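# Place the black sleeve into the red tote

## Task

Get the black sleeve inside the red tote, and make sure that at the end the tote holds nothing besides the sleeve and whatever was already in it at the beginning.

## Robot and tools

Robot: two arms, left_arm (on the +y side of the scene) and right_arm. Each carries a four-finger hand with 16 motors: right_arm a right hand, left_arm its mirror image. Cameras: cam_high (896x504), cam_left_wrist and cam_right_wrist (616x616 fisheye).

Frames. Scene frame: origin at table-top height, halfway between the nominal arm bases; +x points out over the table, +z up. Measured bases: left_arm at (+0.035, +0.374, +0.017) m, right_arm at (+0.006, -0.365, +0.039) m, both turned only slightly about z. Reported end_effector_position (m) and end_effector_quat_wxyz for each arm are in that arm's own base frame. Hand point axes (right hand): +z runs along the straight fingers toward the tips; +x runs across the palm, away from the thumb; +y points out of the palm face (the face sits at y = -0.063). Bent fingers curl toward +y. On the left hand, +x points toward the thumb instead. A rigid mast near the wrist on the palm side can strike objects.

Row layout (both tools). A row is a single flat list of 48 numbers, each in [-1, 1], always containing both arms. Numbers 1-24 are left_arm, 25-48 are right_arm. Each arm's block is: dx, dy, dz, rx, ry, rz; then 16 hand goals in this order: index_mcp, index_abd, index_pip, index_dip, middle_mcp, middle_abd, middle_pip, middle_dip, ring_mcp, ring_abd, ring_pip, ring_dip, thumb_cmc, thumb_axl, thumb_mcp, thumb_ipl; then current_limit, then speed.

Pose numbers are offsets, not absolute poses. They are measured from the arm's Hand target at the start of the action or move, along that Hand target's own axes. 1.0 equals 0.6 m for dx/dy/dz or 180 degrees for rotation. rx, ry, rz together form one rotation vector. Every row in an action is counted from that same starting target, not from the row before it. Sending the same offset again moves the arm further. All six at 0 means no new pose for that arm. Each step clips the commanded orientation to within 40 degrees of the current one.

Hand numbers are absolute goal angles, scaled linearly between each hinge's two stops; they are not offsets. A 0 is a real goal, not 'leave as is'. To keep a hand unchanged, resend its hand_goal, hand_current_limit and hand_speed. Straight values: finger _mcp +0.75, _abd 0.00, _pip +0.58, _dip +0.70; thumb_cmc +0.71, thumb_axl +0.68, thumb_mcp +0.23, thumb_ipl +0.17. Moving toward -1 curls fingers toward the palm and swings the thumb round in front of the palm. current_limit maps -1..+1 to 0..550 mA (minimum 11 mA). speed gives a set-point rate of (speed+1)/2 x 8.5 rad/s. Initial values are +0.4 and -0.6, and they stay in force until changed.

execute_actions(actions, cameras): actions is a list of actions. Each action is up to 15 rows, one per 1/30 s step. A short action repeats its last row until 15 steps are done. Images are returned only for an empty actions list or when cameras names them (["all"], a list of names, or []).

move(target, speed, blend, blocking, cameras): target is one 48-number row, or a list of up to 15 rows. Every row is an offset from the same starting Hand targets. speed is in m/s, from 0.002 to 4.3, default 0.25; turning runs at up to twice that in rad/s. It takes one value, or one per target. blend is a corner radius in m (0 means stop at each target). The whole move is capped at 10 s. Paths ignore obstacles and the other arm. The first target's hand numbers are sent at the start; a later target's hand numbers are sent on arrival. blocking=false returns after about 0.5 s while the motion continues.

wait(seconds 0-3600) lets time pass with no new commands. stop() brakes a running move. zoom_image(camera, region [x0,y0,x1,y1], at most 504x504 px) zooms into the latest image. read_manual gives licence text only. finished_scene ends the scene for good.

Results: per arm, Hand target (the base that later offsets start from), hand point pose, joint positions, velocities and torques (torques include offsets and noise). Hand data: hand_goal, hand_measured, hand_current_ma, and hand_state (moving, goal, blocked, overload). The move: line reports the ending (done, off_target, moving, held, fault) and limits (paced = command clipped, held = a check withheld steps). A hand point often rests short of its target, and the right elbow sags under load. Aim higher, or send the remaining gap as a new offset. A gap alone does not mean contact.

Cautions: no drops, even small ones, and never release an object while it is moving. Avoid slams, hard pushes, and hitting the fixed post or heavy objects. Nothing may fall off the table or be left off it. Never let the two arms or hands press together; that can end the scene. A motor drawing 495 mA or more for 5 s shuts down. Long loads or straining toward unreachable poses overheat the joints: MOTOR HOT appears at 85 °C, and at 100 °C the arm drops. After a HAND FAULT line, later calls in the same reply are skipped. The scene keeps running while you think. Loose objects may occasionally get nudged.

Each tool is called after ">>>" as a command line: name --argument value for each argument, lists and objects as JSON in quotes; but a table of rows of numbers goes row by row, as --pt "numbers of a row", without its own name.

## Session

>>> execute_actions --actions '[]'

Scene clock: 0.00 s.
left_arm: end_effector_position=(+0.2306, -0.2488, +0.2538) hand_goal=(+0.754, +0.000, +0.576, +0.696, +0.754, +0.000, +0.576, +0.696, +0.754, +0.000, +0.576, +0.696, +0.714, +0.678, +0.226, +0.168) hand_measured=(+0.7535, +0.0007, +0.5770, +0.6958, +0.7535, -0.0008, +0.5770, +0.6958, +0.7535, -0.0008, +0.5770, +0.6958, +0.7142, +0.6767, +0.2252, +0.1672) hand_current_ma=(-15, -6, +1, +17, -1, -1, -7, +9, +16, +4, +4, +12, -12, +21, +4, -2) hand_state=(goal, goal, goal, goal, goal, goal, goal, goal, goal, goal, goal, goal, goal, goal, goal, goal) hand_current_limit=0.40 hand_speed=-0.60 end_effector_quat_wxyz=(+0.590, +0.435, +0.673, -0.100) | right_arm: end_effector_position=(+0.2781, +0.0684, +0.1867) hand_goal=(+0.754, +0.000, +0.576, +0.696, +0.754, +0.000, +0.576, +0.696, +0.754, +0.000, +0.576, +0.696, +0.714, +0.678, +0.226, +0.168) hand_measured=(+0.7523, +0.0007, +0.5770, +0.6958, +0.7523, +0.0007, +0.5770, +0.6971, +0.7535, +0.0007, +0.5770, +0.6971, +0.7142, +0.6777, +0.2262, +0.1672) hand_current_ma=(+4, +6, -1, -4, -12, -4, -10, +1, -11, -7, +1, -1, -10, +13, +6, +0) hand_state=(goal, goal, goal, goal, goal, goal, goal, goal, goal, goal, goal, goal, goal, goal, goal, goal) hand_current_limit=0.40 hand_speed=-0.60 end_effector_quat_wxyz=(+0.000, +0.303, +0.953, -0.001)
Joint positions: left_arm=[-1.338 0.664 0.395 -0.073 -0.568 -1.355] | right_arm=[0.061 0.872 0.794 -1.493 0.001 -0.895]
Joint velocities: within noise
Joint torques (N m): no reading
Heat: left arm: hottest wrist pitch 30 °C; right arm: hottest elbow 32 °C.
Hand target: left_arm +0.2317, -0.2535, +0.2699; +0.600, +0.425, +0.668, -0.110 | right_arm +0.2844, +0.0688, +0.1972; +0.011, +0.303, +0.953, +0.004

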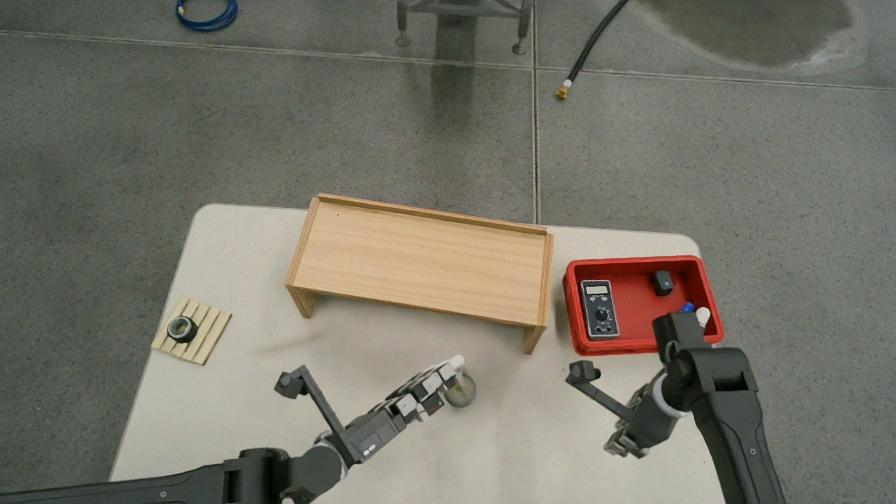

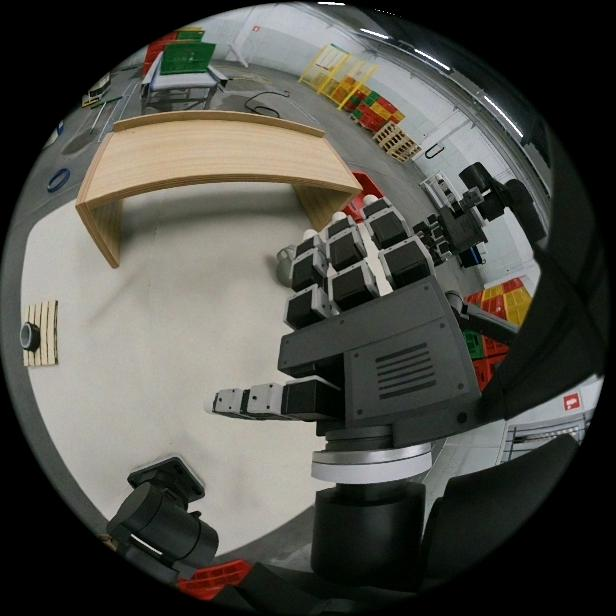

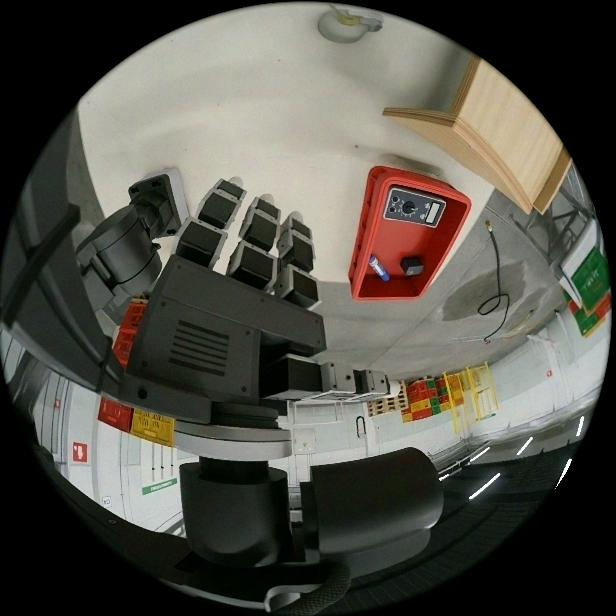

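>>> zoom_image --camera "cam_high" --region '[140, 280, 260, 380]'

>>> zoom_image --camera "cam_high" --region '[540, 240, 740, 480]'

>>> zoom_image --camera "cam_left_wrist" --region '[10, 250, 150, 400]'

>>> zoom_image --camera "cam_high" --region '[260, 180, 580, 420]'

Scaled by 4.200 from the camera's image (finer frame: 1280x720).

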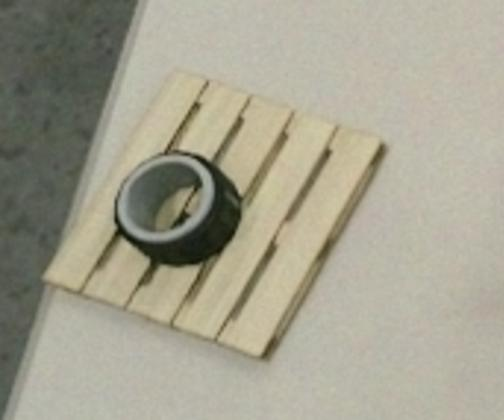

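Scaled by 2.100 from the camera's image (finer frame: 1280x720).

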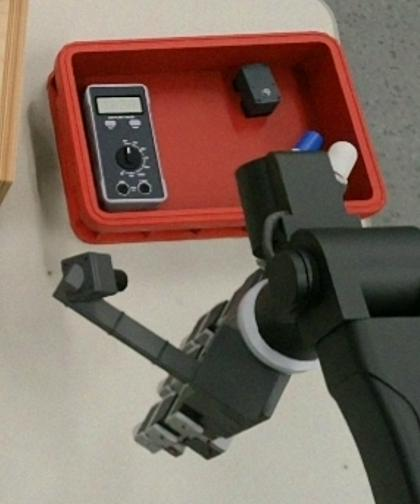

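Scaled by 3.360 from the camera's image (finer frame: 880x880).

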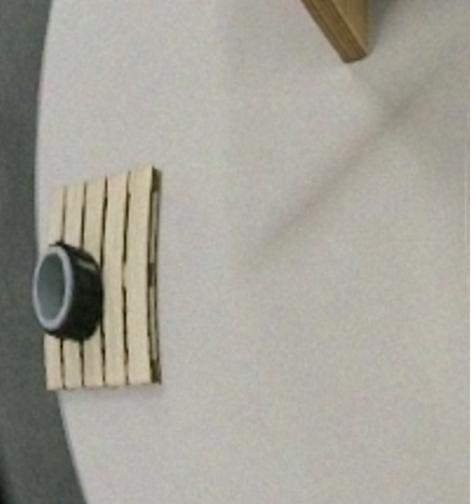

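Scaled by 1.575 from the camera's image (finer frame: 1280x720).

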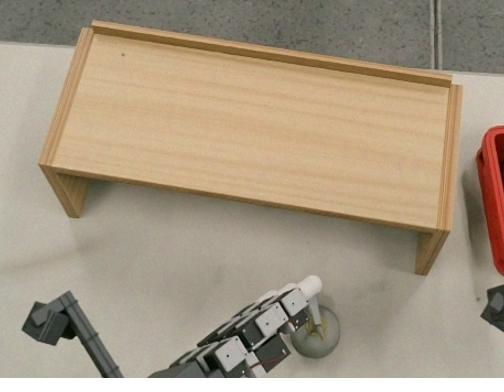

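>>> zoom_image --camera "cam_high" --region '[380, 330, 500, 430]'

>>> zoom_image --camera "cam_left_wrist" --region '[240, 190, 420, 330]'

>>> zoom_image --camera "cam_right_wrist" --region '[300, 0, 420, 100]'

>>> zoom_image --camera "cam_right_wrist" --region '[320, 140, 500, 320]'

Scaled by 4.200 from the camera's image (finer frame: 1280x720).

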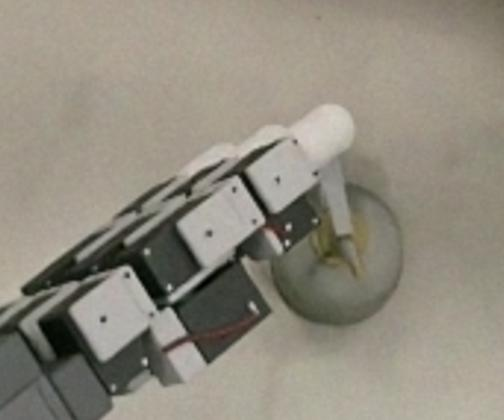

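Scaled by 2.800 from the camera's image (finer frame: 880x880).

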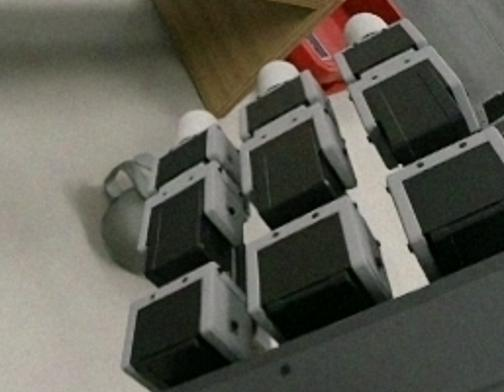

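Scaled by 4.200 from the camera's image (finer frame: 880x880).

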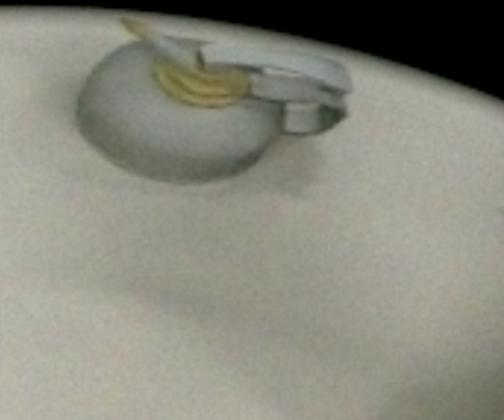

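Scaled by 2.800 from the camera's image (finer frame: 880x880).

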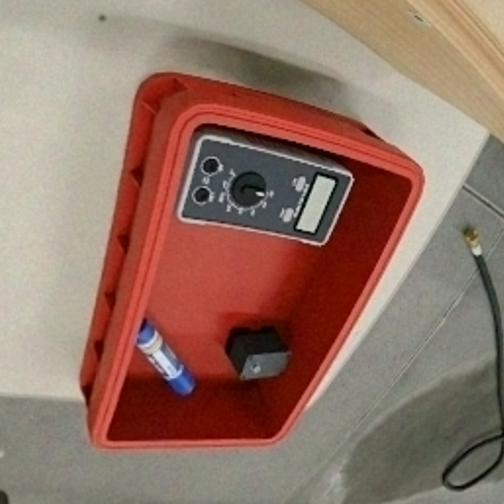

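>>> move --pt "-0.1492 0.0605 -0.0423 0 0 0 0.754 0.17 0.576 0.696 -0.479 0 -0.737 0.696 0.754 -0.17 0.576 0.696 0.714 0.678 0.226 0.168 0.4 -0.6 0 0 0 0 0 0 0.754 0 0.576 0.696 0.754 0 0.576 0.696 0.754 0 0.576 0.696 0.714 0.678 0.226 0.168 0.4 -0.6" --pt "-0.0222 0.387 -0.2193 0.0888 0.1892 0.0144 0.754 0.17 0.576 0.696 -0.479 0 -0.737 0.696 0.754 -0.17 0.576 0.696 0.714 0.678 0.226 0.168 0.4 -0.6 0 0 0 0 0 0 0.754 0 0.576 0.696 0.754 0 0.576 0.696 0.754 0 0.576 0.696 0.714 0.678 0.226 0.168 0.4 -0.6" --pt "0.1912 0.6377 -0.3507 0.1775 0.3783 0.0288 0.754 0.17 0.576 0.696 -0.479 0 -0.737 0.696 0.754 -0.17 0.576 0.696 0.714 0.678 0.226 0.168 0.4 -0.6 0 0 0 0 0 0 0.754 0 0.576 0.696 0.754 0 0.576 0.696 0.754 0 0.576 0.696 0.714 0.678 0.226 0.168 0.4 -0.6" --pt "0.2958 0.6897 -0.2528 0.1775 0.3783 0.0288 0.754 0.17 0.576 0.696 -0.479 0 -0.737 0.696 0.754 -0.17 0.576 0.696 0.714 0.678 0.226 0.168 0.4 -0.6 0 0 0 0 0 0 0.754 0 0.576 0.696 0.754 0 0.576 0.696 0.754 0 0.576 0.696 0.714 0.678 0.226 0.168 0.4 -0.6" --blend '[0.04,0.04,0.03,0]' --speed 0.25 --cameras '["all"]'

Scene clock: 24.13 s.
left_arm: end_effector_position=(+0.4157, +0.1755, +0.2740) hand_goal=(+0.754, +0.170, +0.576, +0.696, -0.478, +0.000, -0.736, +0.696, +0.754, -0.170, +0.576, +0.696, +0.714, +0.678, +0.226, +0.168) hand_measured=(+0.7498, +0.1662, +0.5705, +0.6958, -0.4682, +0.0021, -0.7305, +0.6920, +0.7486, -0.1605, +0.5693, +0.6945, +0.7067, +0.6777, +0.2232, +0.1672) hand_current_ma=(-19, -3, -31, +9, +27, -16, +1, +4, -7, +6, -11, +6, -38, +2, -5, -18) hand_state=(goal, goal, goal, goal, goal, goal, goal, goal, goal, goal, goal, goal, goal, goal, goal, goal) hand_current_limit=0.40 hand_speed=-0.60 end_effector_quat_wxyz=(-0.017, +0.579, +0.815, -0.027) | right_arm: end_effector_position=(+0.2781, +0.0684, +0.1867) hand_goal=(+0.754, +0.000, +0.576, +0.696, +0.754, +0.000, +0.576, +0.696, +0.754, +0.000, +0.576, +0.696, +0.714, +0.678, +0.226, +0.168) hand_measured=(+0.7523, -0.0008, +0.5770, +0.6958, +0.7535, +0.0007, +0.5770, +0.6971, +0.7535, -0.0008, +0.5770, +0.6958, +0.7142, +0.6777, +0.2163, +0.1681) hand_current_ma=(+2, +6, -5, +0, -9, -7, -1, -1, -8, -2, -1, -4, -2, +4, -3, +3) hand_state=(goal, goal, goal, goal, goal, goal, goal, goal, goal, goal, goal, goal, goal, goal, goal, goal) hand_current_limit=0.40 hand_speed=-0.60 end_effector_quat_wxyz=(+0.000, +0.303, +0.953, -0.001)
Joint positions: left_arm=[0.355 1.335 1.367 -1.666 0.003 0.019] | right_arm=[0.061 0.872 0.794 -1.493 0.001 -0.895]
Joint torques (N m): left_arm=[-0.79 -13.45 14.91 0.13 -0.15 -0.02] | right_arm=[-1.55 -3.25 11.25 0.1 0.08 0.05]
Heat: left arm: hottest wrist pitch 30 °C; right arm: hottest elbow 34 °C.
Hand target: left_arm +0.4288, +0.1778, +0.3001; +0.000, +0.581, +0.814, +0.000 | right_arm +0.2844, +0.0688, +0.1972; +0.011, +0.303, +0.953, +0.004
Off the commanded pose: left_arm 0.029 m, 4 deg | right_arm 0.012 m, 1 deg.
move: off_target (left_arm)

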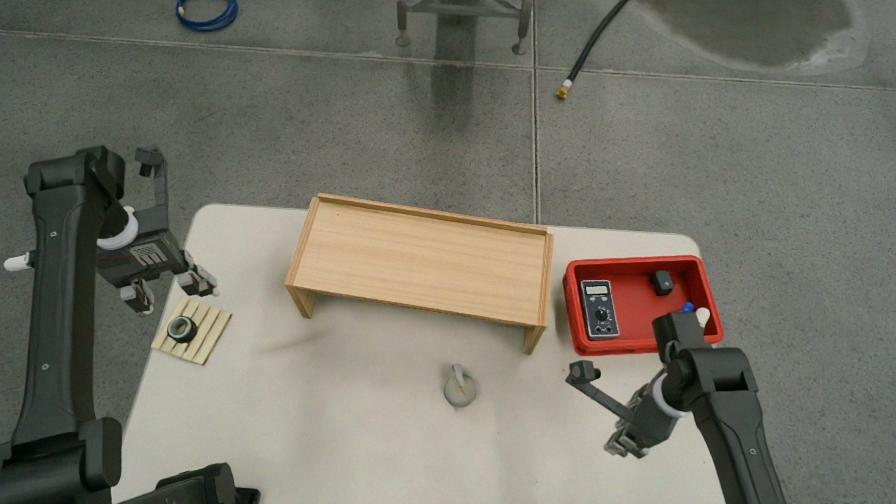

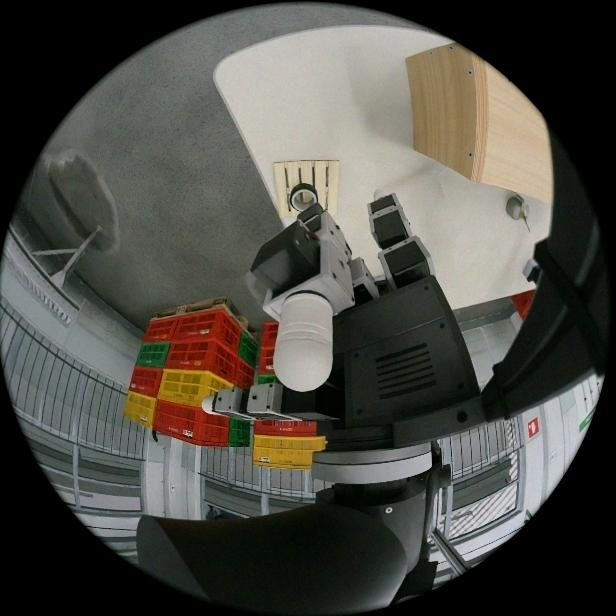

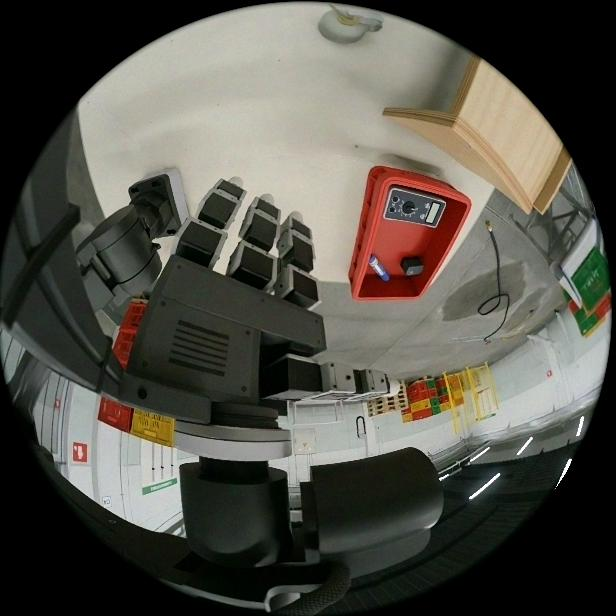

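>>> move --target '[0.0806,0.0065,0.1,-0.0203,0.0011,0,0.754,0.17,0.576,0.696,0.97,0,0.97,0.97,0.754,-0.17,0.576,0.696,0.714,0.678,0.226,0.168,0.4,-0.6,0,0,0,0,0,0,0.754,0,0.576,0.696,0.754,0,0.576,0.696,0.754,0,0.576,0.696,0.714,0.678,0.226,0.168,0.4,-0.6]' --speed 0.15 --cameras '["cam_high","cam_left_wrist"]'

>>> zoom_image --camera "cam_left_wrist" --region '[220, 120, 460, 360]'

>>> zoom_image --camera "cam_high" --region '[60, 200, 280, 400]'

Scene clock: 31.47 s.
left_arm: end_effector_position=(+0.4158, +0.2228, +0.2338) hand_goal=(+0.754, +0.170, +0.576, +0.696, +0.970, +0.000, +0.970, +0.970, +0.754, -0.170, +0.576, +0.696, +0.714, +0.678, +0.226, +0.168) hand_measured=(+0.7498, +0.1662, +0.5705, +0.6958, +0.9597, +0.0021, +0.9645, +0.9672, +0.7498, -0.1605, +0.5693, +0.6945, +0.7104, +0.6767, +0.2232, +0.1681) hand_current_ma=(-7, -4, -31, +3, -18, +1, +2, +3, -6, +12, -17, -3, -11, +10, +4, -4) hand_state=(goal, goal, goal, goal, goal, goal, goal, goal, goal, goal, goal, goal, goal, goal, goal, goal) hand_current_limit=0.40 hand_speed=-0.60 end_effector_quat_wxyz=(+0.011, +0.579, +0.815, +0.017) | right_arm: end_effector_position=(+0.2781, +0.0684, +0.1867) hand_goal=(+0.754, +0.000, +0.576, +0.696, +0.754, +0.000, +0.576, +0.696, +0.754, +0.000, +0.576, +0.696, +0.714, +0.678, +0.226, +0.168) hand_measured=(+0.7535, -0.0008, +0.5757, +0.6958, +0.7523, -0.0008, +0.5782, +0.6971, +0.7535, -0.0008, +0.5757, +0.6958, +0.7142, +0.6767, +0.2163, +0.1681) hand_current_ma=(+2, +6, -4, -11, -7, -2, -7, -3, -11, -10, +1, -4, -5, +1, -6, +2) hand_state=(goal, goal, goal, goal, goal, goal, goal, goal, goal, goal, goal, goal, goal, goal, goal, goal) hand_current_limit=0.40 hand_speed=-0.60 end_effector_quat_wxyz=(+0.000, +0.303, +0.953, -0.001)
Joint positions: left_arm=[0.471 1.321 1.225 -1.434 0.004 0.136] | right_arm=[0.061 0.872 0.794 -1.493 0.001 -0.895]
Joint torques (N m): left_arm=[0.26 -13.39 10.69 0.43 0.05 0.13] | right_arm=[-1.38 -3.25 11.23 0.1 0.09 0.06]
Heat: left arm: hottest elbow 31 °C; right arm: hottest elbow 35 °C.
Hand target: left_arm +0.4166, +0.2249, +0.2401; +0.017, +0.581, +0.814, +0.027 | right_arm +0.2844, +0.0688, +0.1972; +0.011, +0.303, +0.953, +0.004
Off the commanded pose: left_arm 0.007 m, 1 deg | right_arm 0.012 m, 1 deg.
move: done

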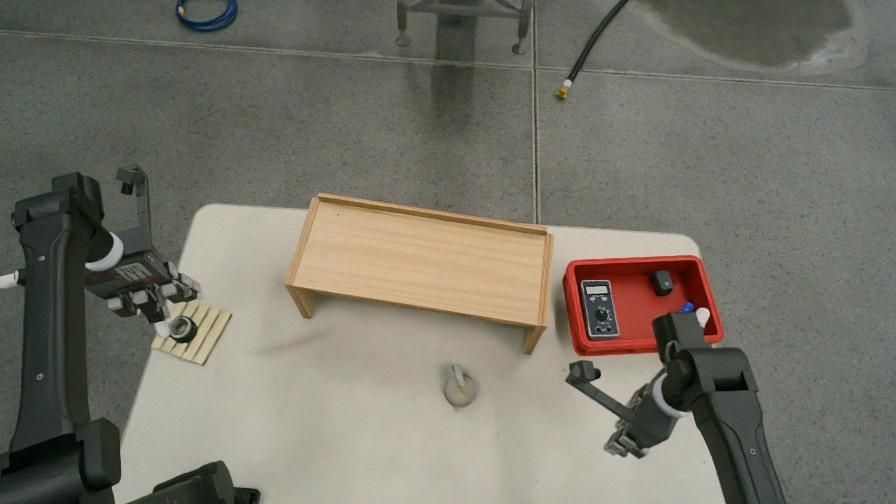

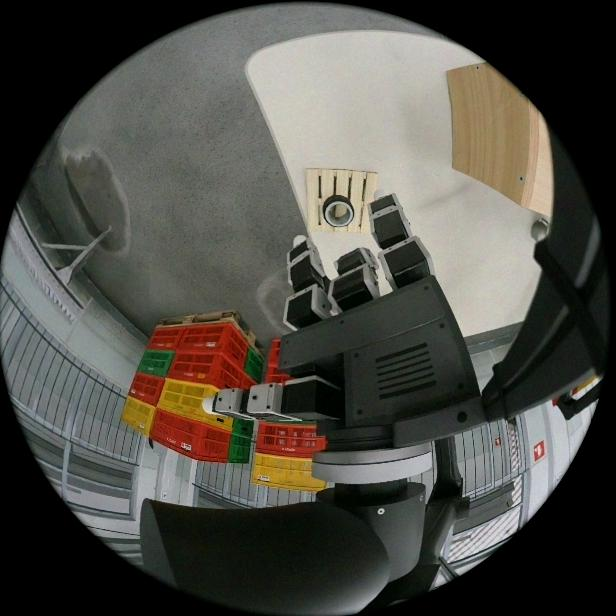

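Scaled by 2.100 from the camera's image (finer frame: 880x880).

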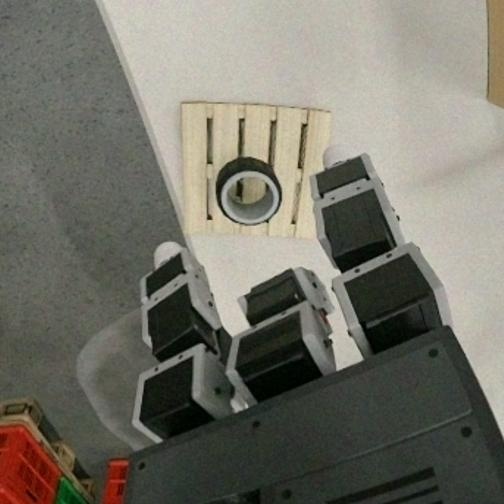

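Scaled by 2.291 from the camera's image (finer frame: 1280x720).

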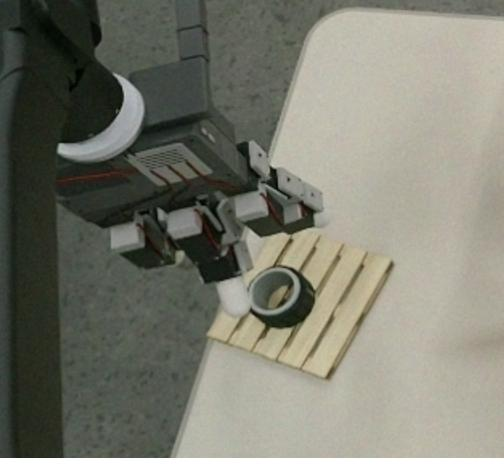

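>>> move --target '[0.0248,-0.046,0.0648,0.0129,-0.0005,0,0.754,0.17,0.576,0.696,0.97,0,0.97,0.97,0.754,-0.17,0.576,0.696,0.714,0.678,0.226,0.168,0.4,-0.6,0,0,0,0,0,0,0.754,0,0.576,0.696,0.754,0,0.576,0.696,0.754,0,0.576,0.696,0.714,0.678,0.226,0.168,0.4,-0.6]' --speed 0.15 --cameras '["cam_high","cam_left_wrist"]'

>>> zoom_image --camera "cam_left_wrist" --region '[260, 140, 420, 300]'

>>> zoom_image --camera "cam_high" --region '[100, 250, 260, 400]'

Scene clock: 37.43 s.
left_arm: end_effector_position=(+0.3871, +0.2279, +0.1921) hand_goal=(+0.754, +0.170, +0.576, +0.696, +0.970, +0.000, +0.970, +0.970, +0.754, -0.170, +0.576, +0.696, +0.714, +0.678, +0.226, +0.168) hand_measured=(+0.7498, +0.1648, +0.5705, +0.6958, +0.9609, +0.0021, +0.9632, +0.9672, +0.7498, -0.1605, +0.5693, +0.6945, +0.7092, +0.6767, +0.2232, +0.1672) hand_current_ma=(-7, -8, -29, +12, -28, +1, -11, +10, -5, +16, -15, -3, -13, +11, -4, +1) hand_state=(goal, goal, goal, goal, goal, goal, goal, goal, goal, goal, goal, goal, goal, goal, goal, goal) hand_current_limit=0.40 hand_speed=-0.60 end_effector_quat_wxyz=(+0.001, +0.579, +0.815, -0.002) | right_arm: end_effector_position=(+0.2781, +0.0684, +0.1867) hand_goal=(+0.754, +0.000, +0.576, +0.696, +0.754, +0.000, +0.576, +0.696, +0.754, +0.000, +0.576, +0.696, +0.714, +0.678, +0.226, +0.168) hand_measured=(+0.7535, +0.0007, +0.5770, +0.6958, +0.7535, +0.0007, +0.5770, +0.6958, +0.7523, +0.0007, +0.5770, +0.6958, +0.7142, +0.6767, +0.2163, +0.1681) hand_current_ma=(+1, +0, +1, -5, -10, -8, -2, -3, -14, -4, -4, -4, -7, +7, -12, -3) hand_state=(goal, goal, goal, goal, goal, goal, goal, goal, goal, goal, goal, goal, goal, goal, goal, goal) hand_current_limit=0.40 hand_speed=-0.60 end_effector_quat_wxyz=(+0.000, +0.303, +0.953, -0.001)
Joint positions: left_arm=[0.52 1.303 1.109 -1.378 0.004 0.185] | right_arm=[0.061 0.872 0.794 -1.493 0.001 -0.895]
Joint torques (N m): left_arm=[0.26 -12.86 10.51 0.28 -0.09 0.11] | right_arm=[-1.38 -3.25 11.28 0.09 0.09 0.05]
Heat: left arm: hottest elbow 31 °C; right arm: hottest elbow 35 °C.
Hand target: left_arm +0.3880, +0.2309, +0.1994; +0.006, +0.581, +0.814, +0.010 | right_arm +0.2844, +0.0688, +0.1972; +0.011, +0.303, +0.953, +0.004
Off the commanded pose: left_arm 0.008 m, 1 deg | right_arm 0.012 m, 1 deg.
move: done

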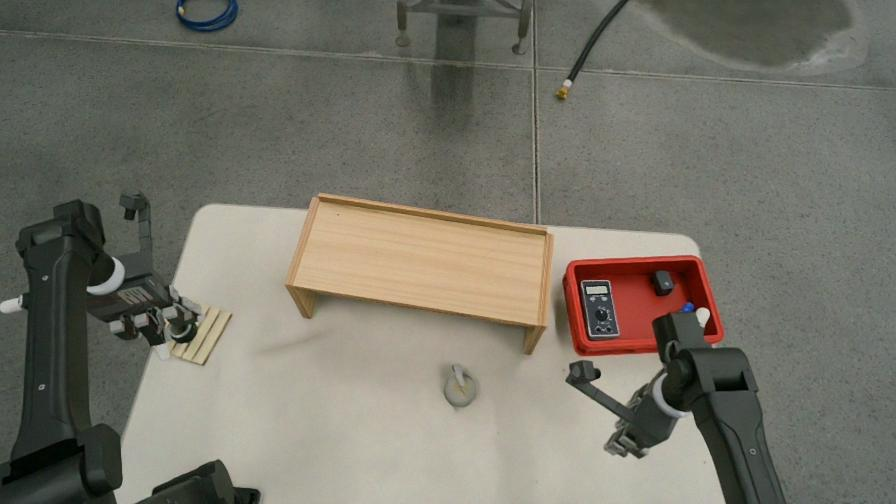

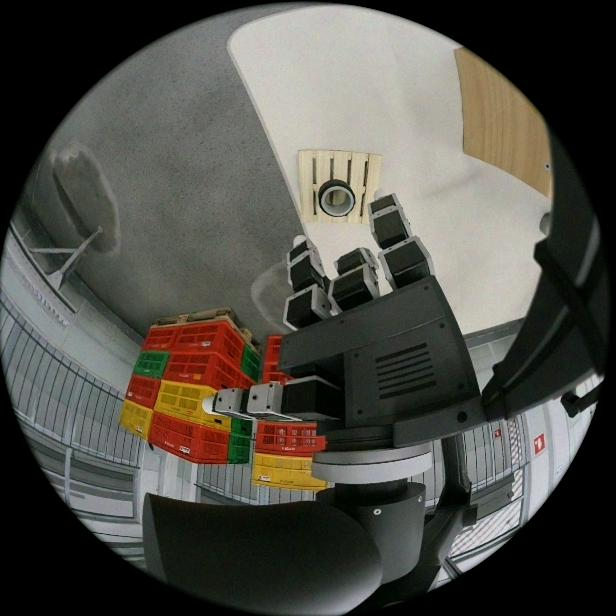

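Scaled by 3.150 from the camera's image (finer frame: 880x880).

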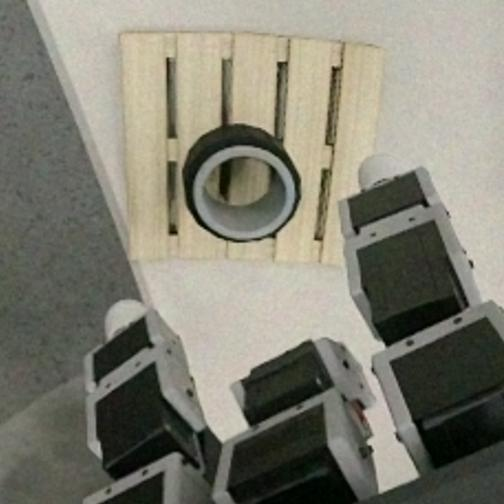

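Scaled by 3.150 from the camera's image (finer frame: 1280x720).

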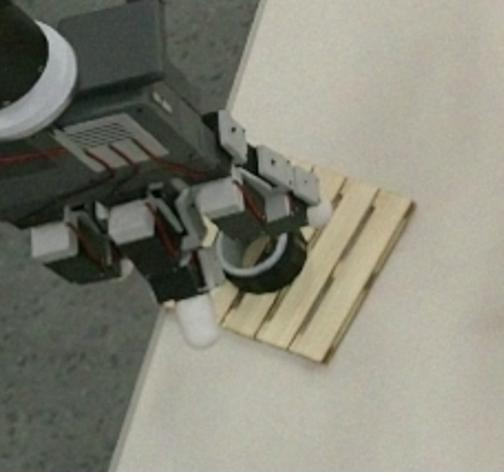

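>>> move --target '[0,0,0.055,0,0,0,0.754,0.17,0.576,0.696,0.97,0,0.97,0.97,0.754,-0.17,0.576,0.696,0.714,0.678,0.226,0.168,0.4,-0.6,0,0,0,0,0,0,0.754,0,0.576,0.696,0.754,0,0.576,0.696,0.754,0,0.576,0.696,0.714,0.678,0.226,0.168,0.4,-0.6]' --speed 0.12 --cameras '["cam_high","cam_left_wrist"]'

>>> zoom_image --camera "cam_left_wrist" --region '[260, 140, 420, 300]'

>>> zoom_image --camera "cam_high" --region '[100, 250, 260, 400]'

Scene clock: 40.50 s.
left_arm: end_effector_position=(+0.3868, +0.2277, +0.1687) hand_goal=(+0.754, +0.170, +0.576, +0.696, +0.970, +0.000, +0.970, +0.970, +0.754, -0.170, +0.576, +0.696, +0.714, +0.678, +0.226, +0.168) hand_measured=(+0.7498, +0.1662, +0.5705, +0.6958, +0.9621, +0.0021, +0.9645, +0.9672, +0.7498, -0.1605, +0.5693, +0.6958, +0.7104, +0.6777, +0.2232, +0.1672) hand_current_ma=(-20, +0, -22, -7, -14, -2, +0, -9, -2, +14, -18, +10, -13, +7, +0, -7) hand_state=(goal, goal, goal, goal, goal, goal, goal, goal, goal, goal, goal, goal, goal, goal, goal, goal) hand_current_limit=0.40 hand_speed=-0.60 end_effector_quat_wxyz=(+0.006, +0.580, +0.815, +0.008) | right_arm: end_effector_position=(+0.2781, +0.0684, +0.1867) hand_goal=(+0.754, +0.000, +0.576, +0.696, +0.754, +0.000, +0.576, +0.696, +0.754, +0.000, +0.576, +0.696, +0.714, +0.678, +0.226, +0.168) hand_measured=(+0.7535, +0.0007, +0.5770, +0.6958, +0.7535, +0.0007, +0.5770, +0.6958, +0.7535, +0.0007, +0.5770, +0.6971, +0.7142, +0.6777, +0.2153, +0.1672) hand_current_ma=(+2, +7, -1, -8, -8, -6, -3, -3, -11, -7, +3, -4, -6, +6, -5, +0) hand_state=(goal, goal, goal, goal, goal, goal, goal, goal, goal, goal, goal, goal, goal, goal, goal, goal) hand_current_limit=0.40 hand_speed=-0.60 end_effector_quat_wxyz=(+0.000, +0.303, +0.953, -0.001)
Joint positions: left_arm=[0.52 1.304 1.041 -1.288 0.004 0.185] | right_arm=[0.061 0.872 0.794 -1.493 0.001 -0.895]
Joint torques (N m): left_arm=[0.26 -10.7 10.37 0.35 -0.08 0.1] | right_arm=[-1.49 -3.19 11.25 0.12 0.09 0.06]
Heat: left arm: hottest elbow 31 °C; right arm: hottest elbow 35 °C.
Hand target: left_arm +0.3887, +0.2312, +0.1665; +0.006, +0.581, +0.814, +0.010 | right_arm +0.2844, +0.0688, +0.1972; +0.011, +0.303, +0.953, +0.004
Off the commanded pose: left_arm 0.005 m, 0 deg | right_arm 0.012 m, 1 deg.
move: done

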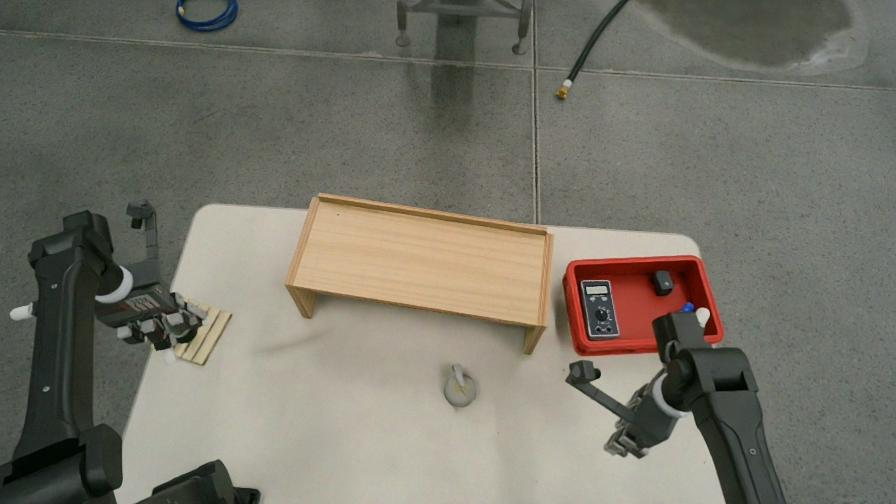

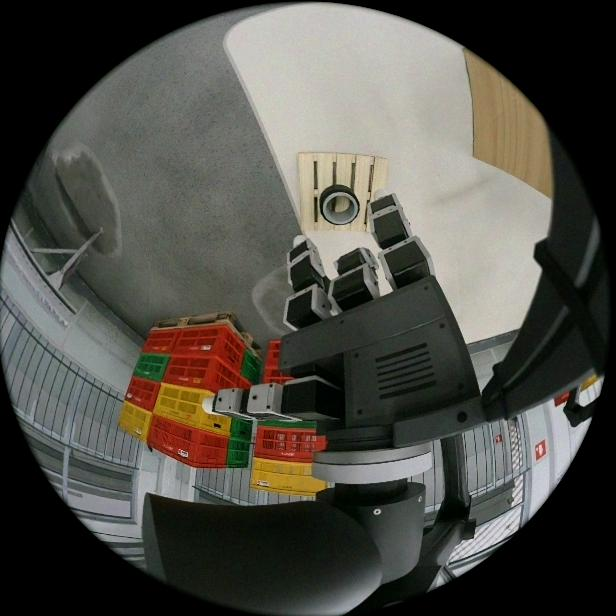

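Scaled by 3.150 from the camera's image (finer frame: 880x880).

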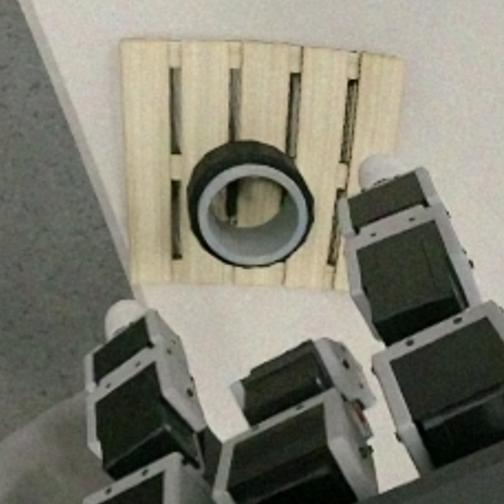

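Scaled by 3.150 from the camera's image (finer frame: 1280x720).

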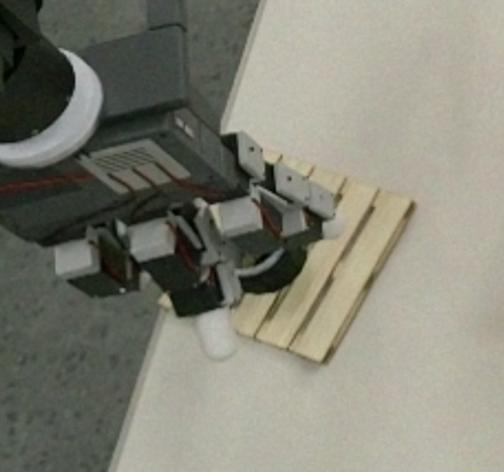

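>>> move --target '[0,0.002,0.05,0,0,0,0.754,0.17,0.576,0.696,0.97,0,0.97,0.97,0.754,-0.17,0.576,0.696,0.714,0.678,0.226,0.168,0.4,-0.6,0,0,0,0,0,0,0.754,0,0.576,0.696,0.754,0,0.576,0.696,0.754,0,0.576,0.696,0.714,0.678,0.226,0.168,0.4,-0.6]' --speed 0.08 --cameras '["cam_high","cam_left_wrist"]'

>>> zoom_image --camera "cam_left_wrist" --region '[260, 140, 420, 300]'

>>> zoom_image --camera "cam_high" --region '[100, 250, 260, 400]'

Scene clock: 47.70 s.
left_arm: end_effector_position=(+0.3886, +0.2287, +0.1377) hand_goal=(+0.754, +0.170, +0.576, +0.696, +0.970, +0.000, +0.970, +0.970, +0.754, -0.170, +0.576, +0.696, +0.714, +0.678, +0.226, +0.168) hand_measured=(+0.7498, +0.1662, +0.5705, +0.6958, +0.9609, +0.0021, +0.9645, +0.9672, +0.7486, -0.1620, +0.5705, +0.6945, +0.7092, +0.6767, +0.2232, +0.1681) hand_current_ma=(-11, -21, -28, +3, -32, +8, -20, -5, -9, +21, -20, -2, -20, +9, -13, -16) hand_state=(goal, goal, goal, goal, goal, goal, goal, goal, goal, goal, goal, goal, goal, goal, goal, goal) hand_current_limit=0.40 hand_speed=-0.60 end_effector_quat_wxyz=(+0.005, +0.580, +0.815, +0.007) | right_arm: end_effector_position=(+0.2781, +0.0684, +0.1867) hand_goal=(+0.754, +0.000, +0.576, +0.696, +0.754, +0.000, +0.576, +0.696, +0.754, +0.000, +0.576, +0.696, +0.714, +0.678, +0.226, +0.168) hand_measured=(+0.7535, +0.0007, +0.5770, +0.6971, +0.7535, +0.0007, +0.5770, +0.6971, +0.7535, +0.0007, +0.5782, +0.6958, +0.7142, +0.6777, +0.2153, +0.1672) hand_current_ma=(-2, +3, -3, -3, -11, -9, -7, -2, -9, -5, +3, -6, -1, +4, -4, +0) hand_state=(goal, goal, goal, goal, goal, goal, goal, goal, goal, goal, goal, goal, goal, goal, goal, goal) hand_current_limit=0.40 hand_speed=-0.60 end_effector_quat_wxyz=(+0.000, +0.303, +0.953, -0.001)
Joint positions: left_arm=[0.52 1.336 0.987 -1.203 0.004 0.185] | right_arm=[0.061 0.872 0.794 -1.493 0.001 -0.895]
Joint torques (N m): left_arm=[0.21 -11.4 10.07 0.35 -0.09 0.09] | right_arm=[-1.49 -3.25 11.23 0.12 0.09 0.06]
Heat: left arm: hottest elbow 31 °C; right arm: hottest elbow 36 °C.
Hand target: left_arm +0.3906, +0.2319, +0.1366; +0.006, +0.581, +0.814, +0.010 | right_arm +0.2844, +0.0688, +0.1972; +0.011, +0.303, +0.953, +0.004
Off the commanded pose: left_arm 0.004 m, 0 deg | right_arm 0.012 m, 1 deg.
move: done

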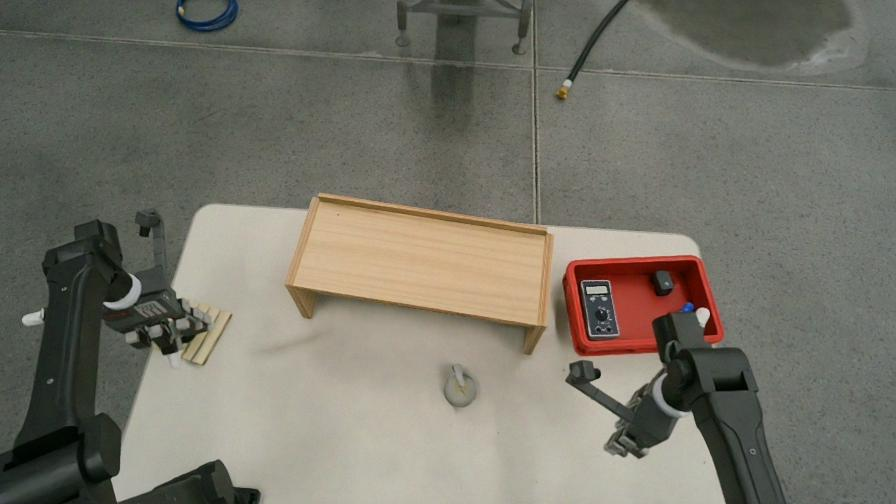

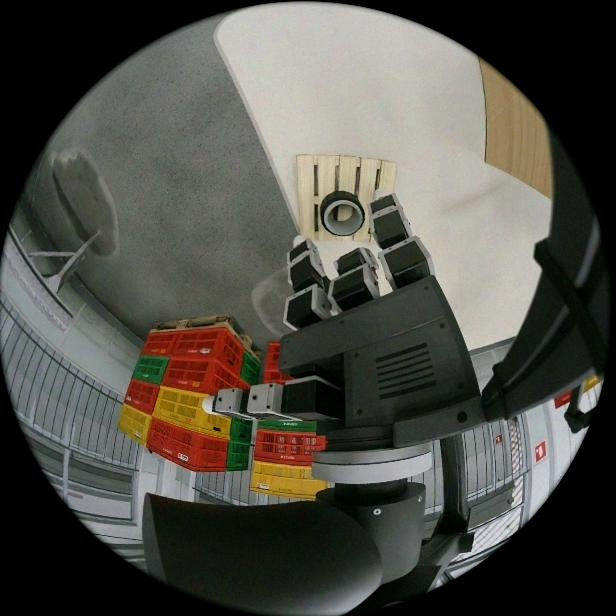

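Scaled by 3.150 from the camera's image (finer frame: 880x880).

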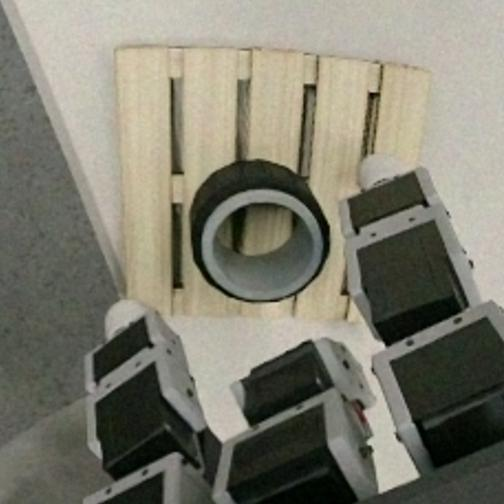

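Scaled by 3.150 from the camera's image (finer frame: 1280x720).

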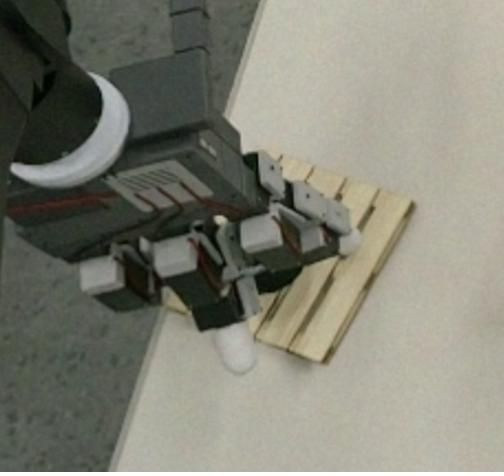

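>>> move --target '[0,0,0.02,0,0,0,0.754,0.17,0.576,0.696,0.97,0,0.97,0.97,0.754,-0.17,0.576,0.696,0.714,0.678,0.226,0.168,0.4,-0.6,0,0,0,0,0,0,0.754,0,0.576,0.696,0.754,0,0.576,0.696,0.754,0,0.576,0.696,0.714,0.678,0.226,0.168,0.4,-0.6]' --speed 0.05 --cameras '["cam_high","cam_left_wrist"]'

>>> zoom_image --camera "cam_left_wrist" --region '[260, 140, 420, 300]'

>>> zoom_image --camera "cam_high" --region '[120, 280, 240, 380]'

Scene clock: 52.03 s.
left_arm: end_effector_position=(+0.3915, +0.2304, +0.1349) hand_goal=(+0.754, +0.170, +0.576, +0.696, +0.970, +0.000, +0.970, +0.970, +0.754, -0.170, +0.576, +0.696, +0.714, +0.678, +0.226, +0.168) hand_measured=(+0.7595, +0.1648, +0.5808, +0.6971, +0.9609, +0.0021, +0.9645, +0.9672, +0.7498, -0.1605, +0.5705, +0.6945, +0.7142, +0.6777, +0.2232, +0.1672) hand_current_ma=(-1, -17, +4, +23, -12, -3, -3, +7, -3, +17, -32, -10, -19, -10, +0, -16) hand_state=(goal, goal, goal, goal, goal, goal, goal, goal, goal, goal, goal, goal, goal, goal, goal, goal) hand_current_limit=0.40 hand_speed=-0.60 end_effector_quat_wxyz=(+0.009, +0.580, +0.815, +0.015) | right_arm: end_effector_position=(+0.2781, +0.0684, +0.1867) hand_goal=(+0.754, +0.000, +0.576, +0.696, +0.754, +0.000, +0.576, +0.696, +0.754, +0.000, +0.576, +0.696, +0.714, +0.678, +0.226, +0.168) hand_measured=(+0.7523, -0.0008, +0.5757, +0.6958, +0.7523, +0.0007, +0.5770, +0.6958, +0.7535, +0.0007, +0.5770, +0.6958, +0.7142, +0.6767, +0.2153, +0.1672) hand_current_ma=(+0, +5, +4, -2, -4, -2, -4, +0, -12, -10, +4, -4, -6, +7, -5, -3) hand_state=(goal, goal, goal, goal, goal, goal, goal, goal, goal, goal, goal, goal, goal, goal, goal, goal) hand_current_limit=0.40 hand_speed=-0.60 end_effector_quat_wxyz=(+0.000, +0.303, +0.953, -0.001)
Joint positions: left_arm=[0.52 1.338 0.976 -1.173 0.004 0.185] | right_arm=[0.061 0.872 0.794 -1.493 0.001 -0.895]
Joint torques (N m): left_arm=[0.21 -10.23 9.09 0.51 -0.08 0.09] | right_arm=[-1.55 -3.37 11.23 0.1 0.09 0.05]
Heat: left arm: hottest elbow 31 °C; right arm: hottest elbow 36 °C.
Hand target: left_arm +0.3908, +0.2320, +0.1246; +0.006, +0.581, +0.814, +0.010 | right_arm +0.2844, +0.0688, +0.1972; +0.011, +0.303, +0.953, +0.004
Off the commanded pose: left_arm 0.011 m, 1 deg | right_arm 0.012 m, 1 deg.
move: off_target (left_arm)

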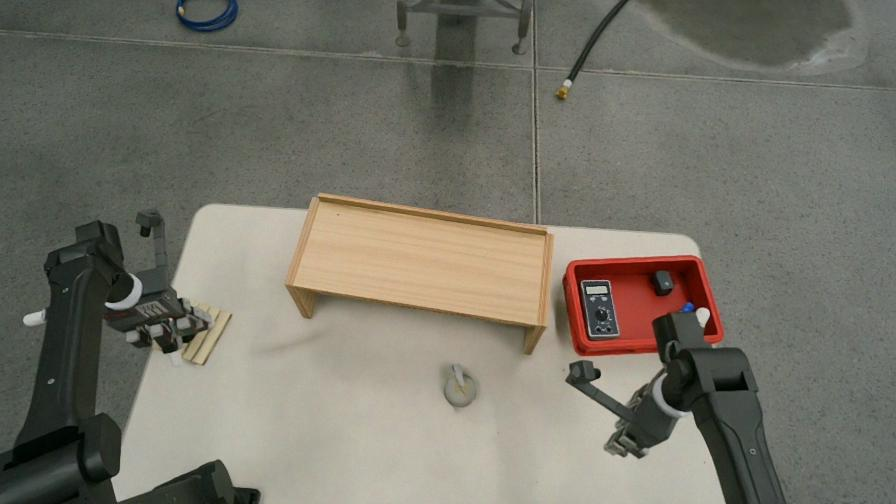

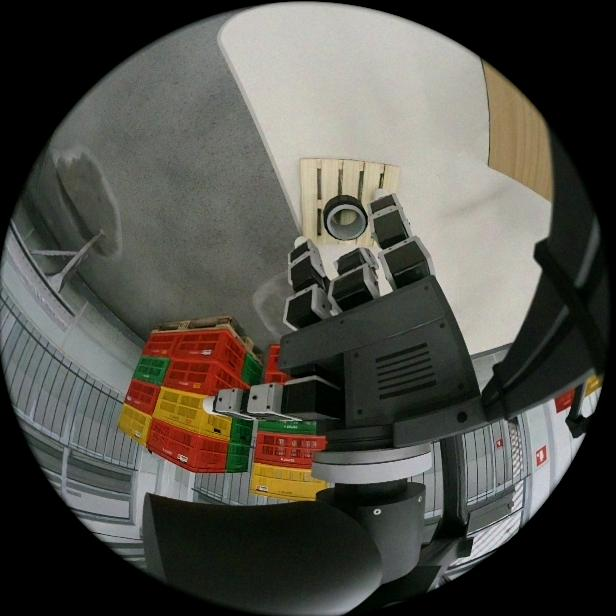

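Scaled by 3.150 from the camera's image (finer frame: 880x880).

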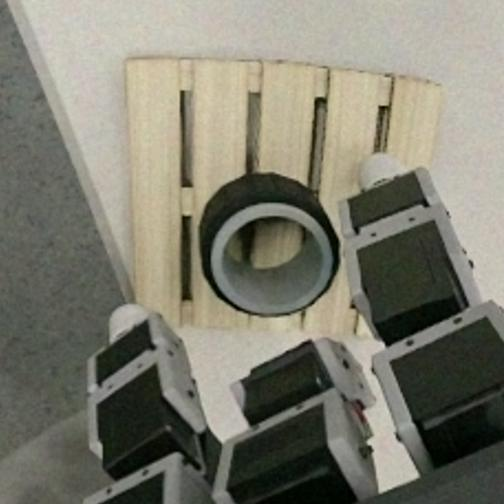

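Scaled by 4.200 from the camera's image (finer frame: 1280x720).

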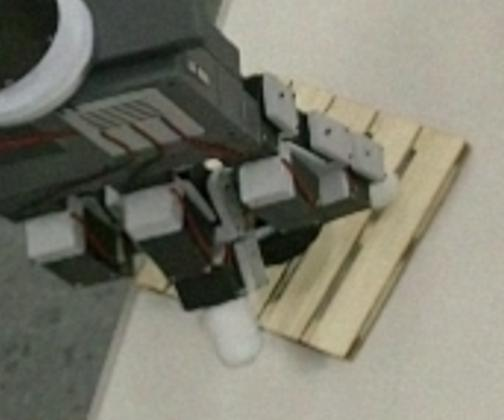

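>>> move --target '[-0.0128,0.0042,-0.0238,0,0,0,0.754,0.17,0.576,0.696,0.97,0,0.97,0.97,0.754,-0.17,0.576,0.696,0.714,0.678,0.226,0.168,0.4,-0.6,0,0,0,0,0,0,0.754,0,0.576,0.696,0.754,0,0.576,0.696,0.754,0,0.576,0.696,0.714,0.678,0.226,0.168,0.4,-0.6]' --speed 0.05 --cameras '["cam_left_wrist"]'

>>> zoom_image --camera "cam_left_wrist" --region '[260, 140, 420, 300]'

Scene clock: 57.33 s.
left_arm: end_effector_position=(+0.3902, +0.2262, +0.1337) hand_goal=(+0.754, +0.170, +0.576, +0.696, +0.970, +0.000, +0.970, +0.970, +0.754, -0.170, +0.576, +0.696, +0.714, +0.678, +0.226, +0.168) hand_measured=(+0.7450, +0.1809, +0.5705, +0.6894, +0.9609, +0.0021, +0.9645, +0.9672, +0.7486, -0.1605, +0.5705, +0.6881, +0.7154, +0.6767, +0.2232, +0.1672) hand_current_ma=(-18, +12, -19, -20, -23, -6, -18, +7, -12, +15, -16, -12, +13, +8, -3, -5) hand_state=(goal, goal, goal, goal, goal, goal, goal, goal, goal, goal, goal, goal, goal, goal, goal, goal) hand_current_limit=0.40 hand_speed=-0.60 end_effector_quat_wxyz=(+0.005, +0.582, +0.813, +0.010) | right_arm: end_effector_position=(+0.2781, +0.0684, +0.1867) hand_goal=(+0.754, +0.000, +0.576, +0.696, +0.754, +0.000, +0.576, +0.696, +0.754, +0.000, +0.576, +0.696, +0.714, +0.678, +0.226, +0.168) hand_measured=(+0.7535, +0.0007, +0.5782, +0.6971, +0.7535, -0.0008, +0.5770, +0.6958, +0.7523, -0.0008, +0.5770, +0.6971, +0.7142, +0.6777, +0.2163, +0.1681) hand_current_ma=(-5, +8, +4, +0, -11, -10, -4, +3, -11, -8, -1, -2, -6, +8, -4, +1) hand_state=(goal, goal, goal, goal, goal, goal, goal, goal, goal, goal, goal, goal, goal, goal, goal, goal) hand_current_limit=0.40 hand_speed=-0.60 end_effector_quat_wxyz=(+0.000, +0.303, +0.953, -0.001)
Joint positions: left_arm=[0.512 1.338 0.976 -1.186 0.001 0.182] | right_arm=[0.061 0.872 0.794 -1.493 0.001 -0.895]
Joint torques (N m): left_arm=[-1.08 -11.22 11.64 -0.55 0.01 -0.07] | right_arm=[-1.55 -3.19 11.29 0.13 0.08 0.05]
Heat: left arm: hottest elbow 30 °C; right arm: hottest elbow 36 °C.
Hand target: left_arm +0.3954, +0.2253, +0.1389; +0.006, +0.581, +0.814, +0.010 | right_arm +0.2844, +0.0688, +0.1972; +0.011, +0.303, +0.953, +0.004
Off the commanded pose: left_arm 0.007 m, 0 deg | right_arm 0.012 m, 1 deg.
move: done

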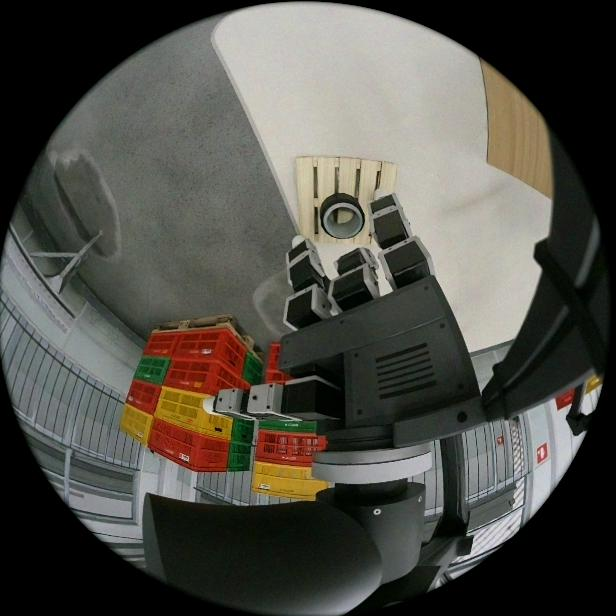

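Scaled by 3.150 from the camera's image (finer frame: 880x880).

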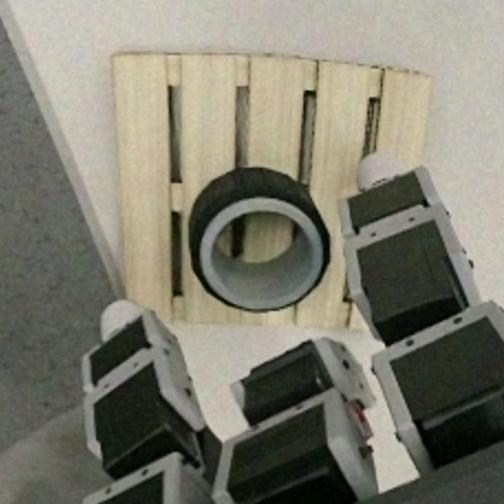

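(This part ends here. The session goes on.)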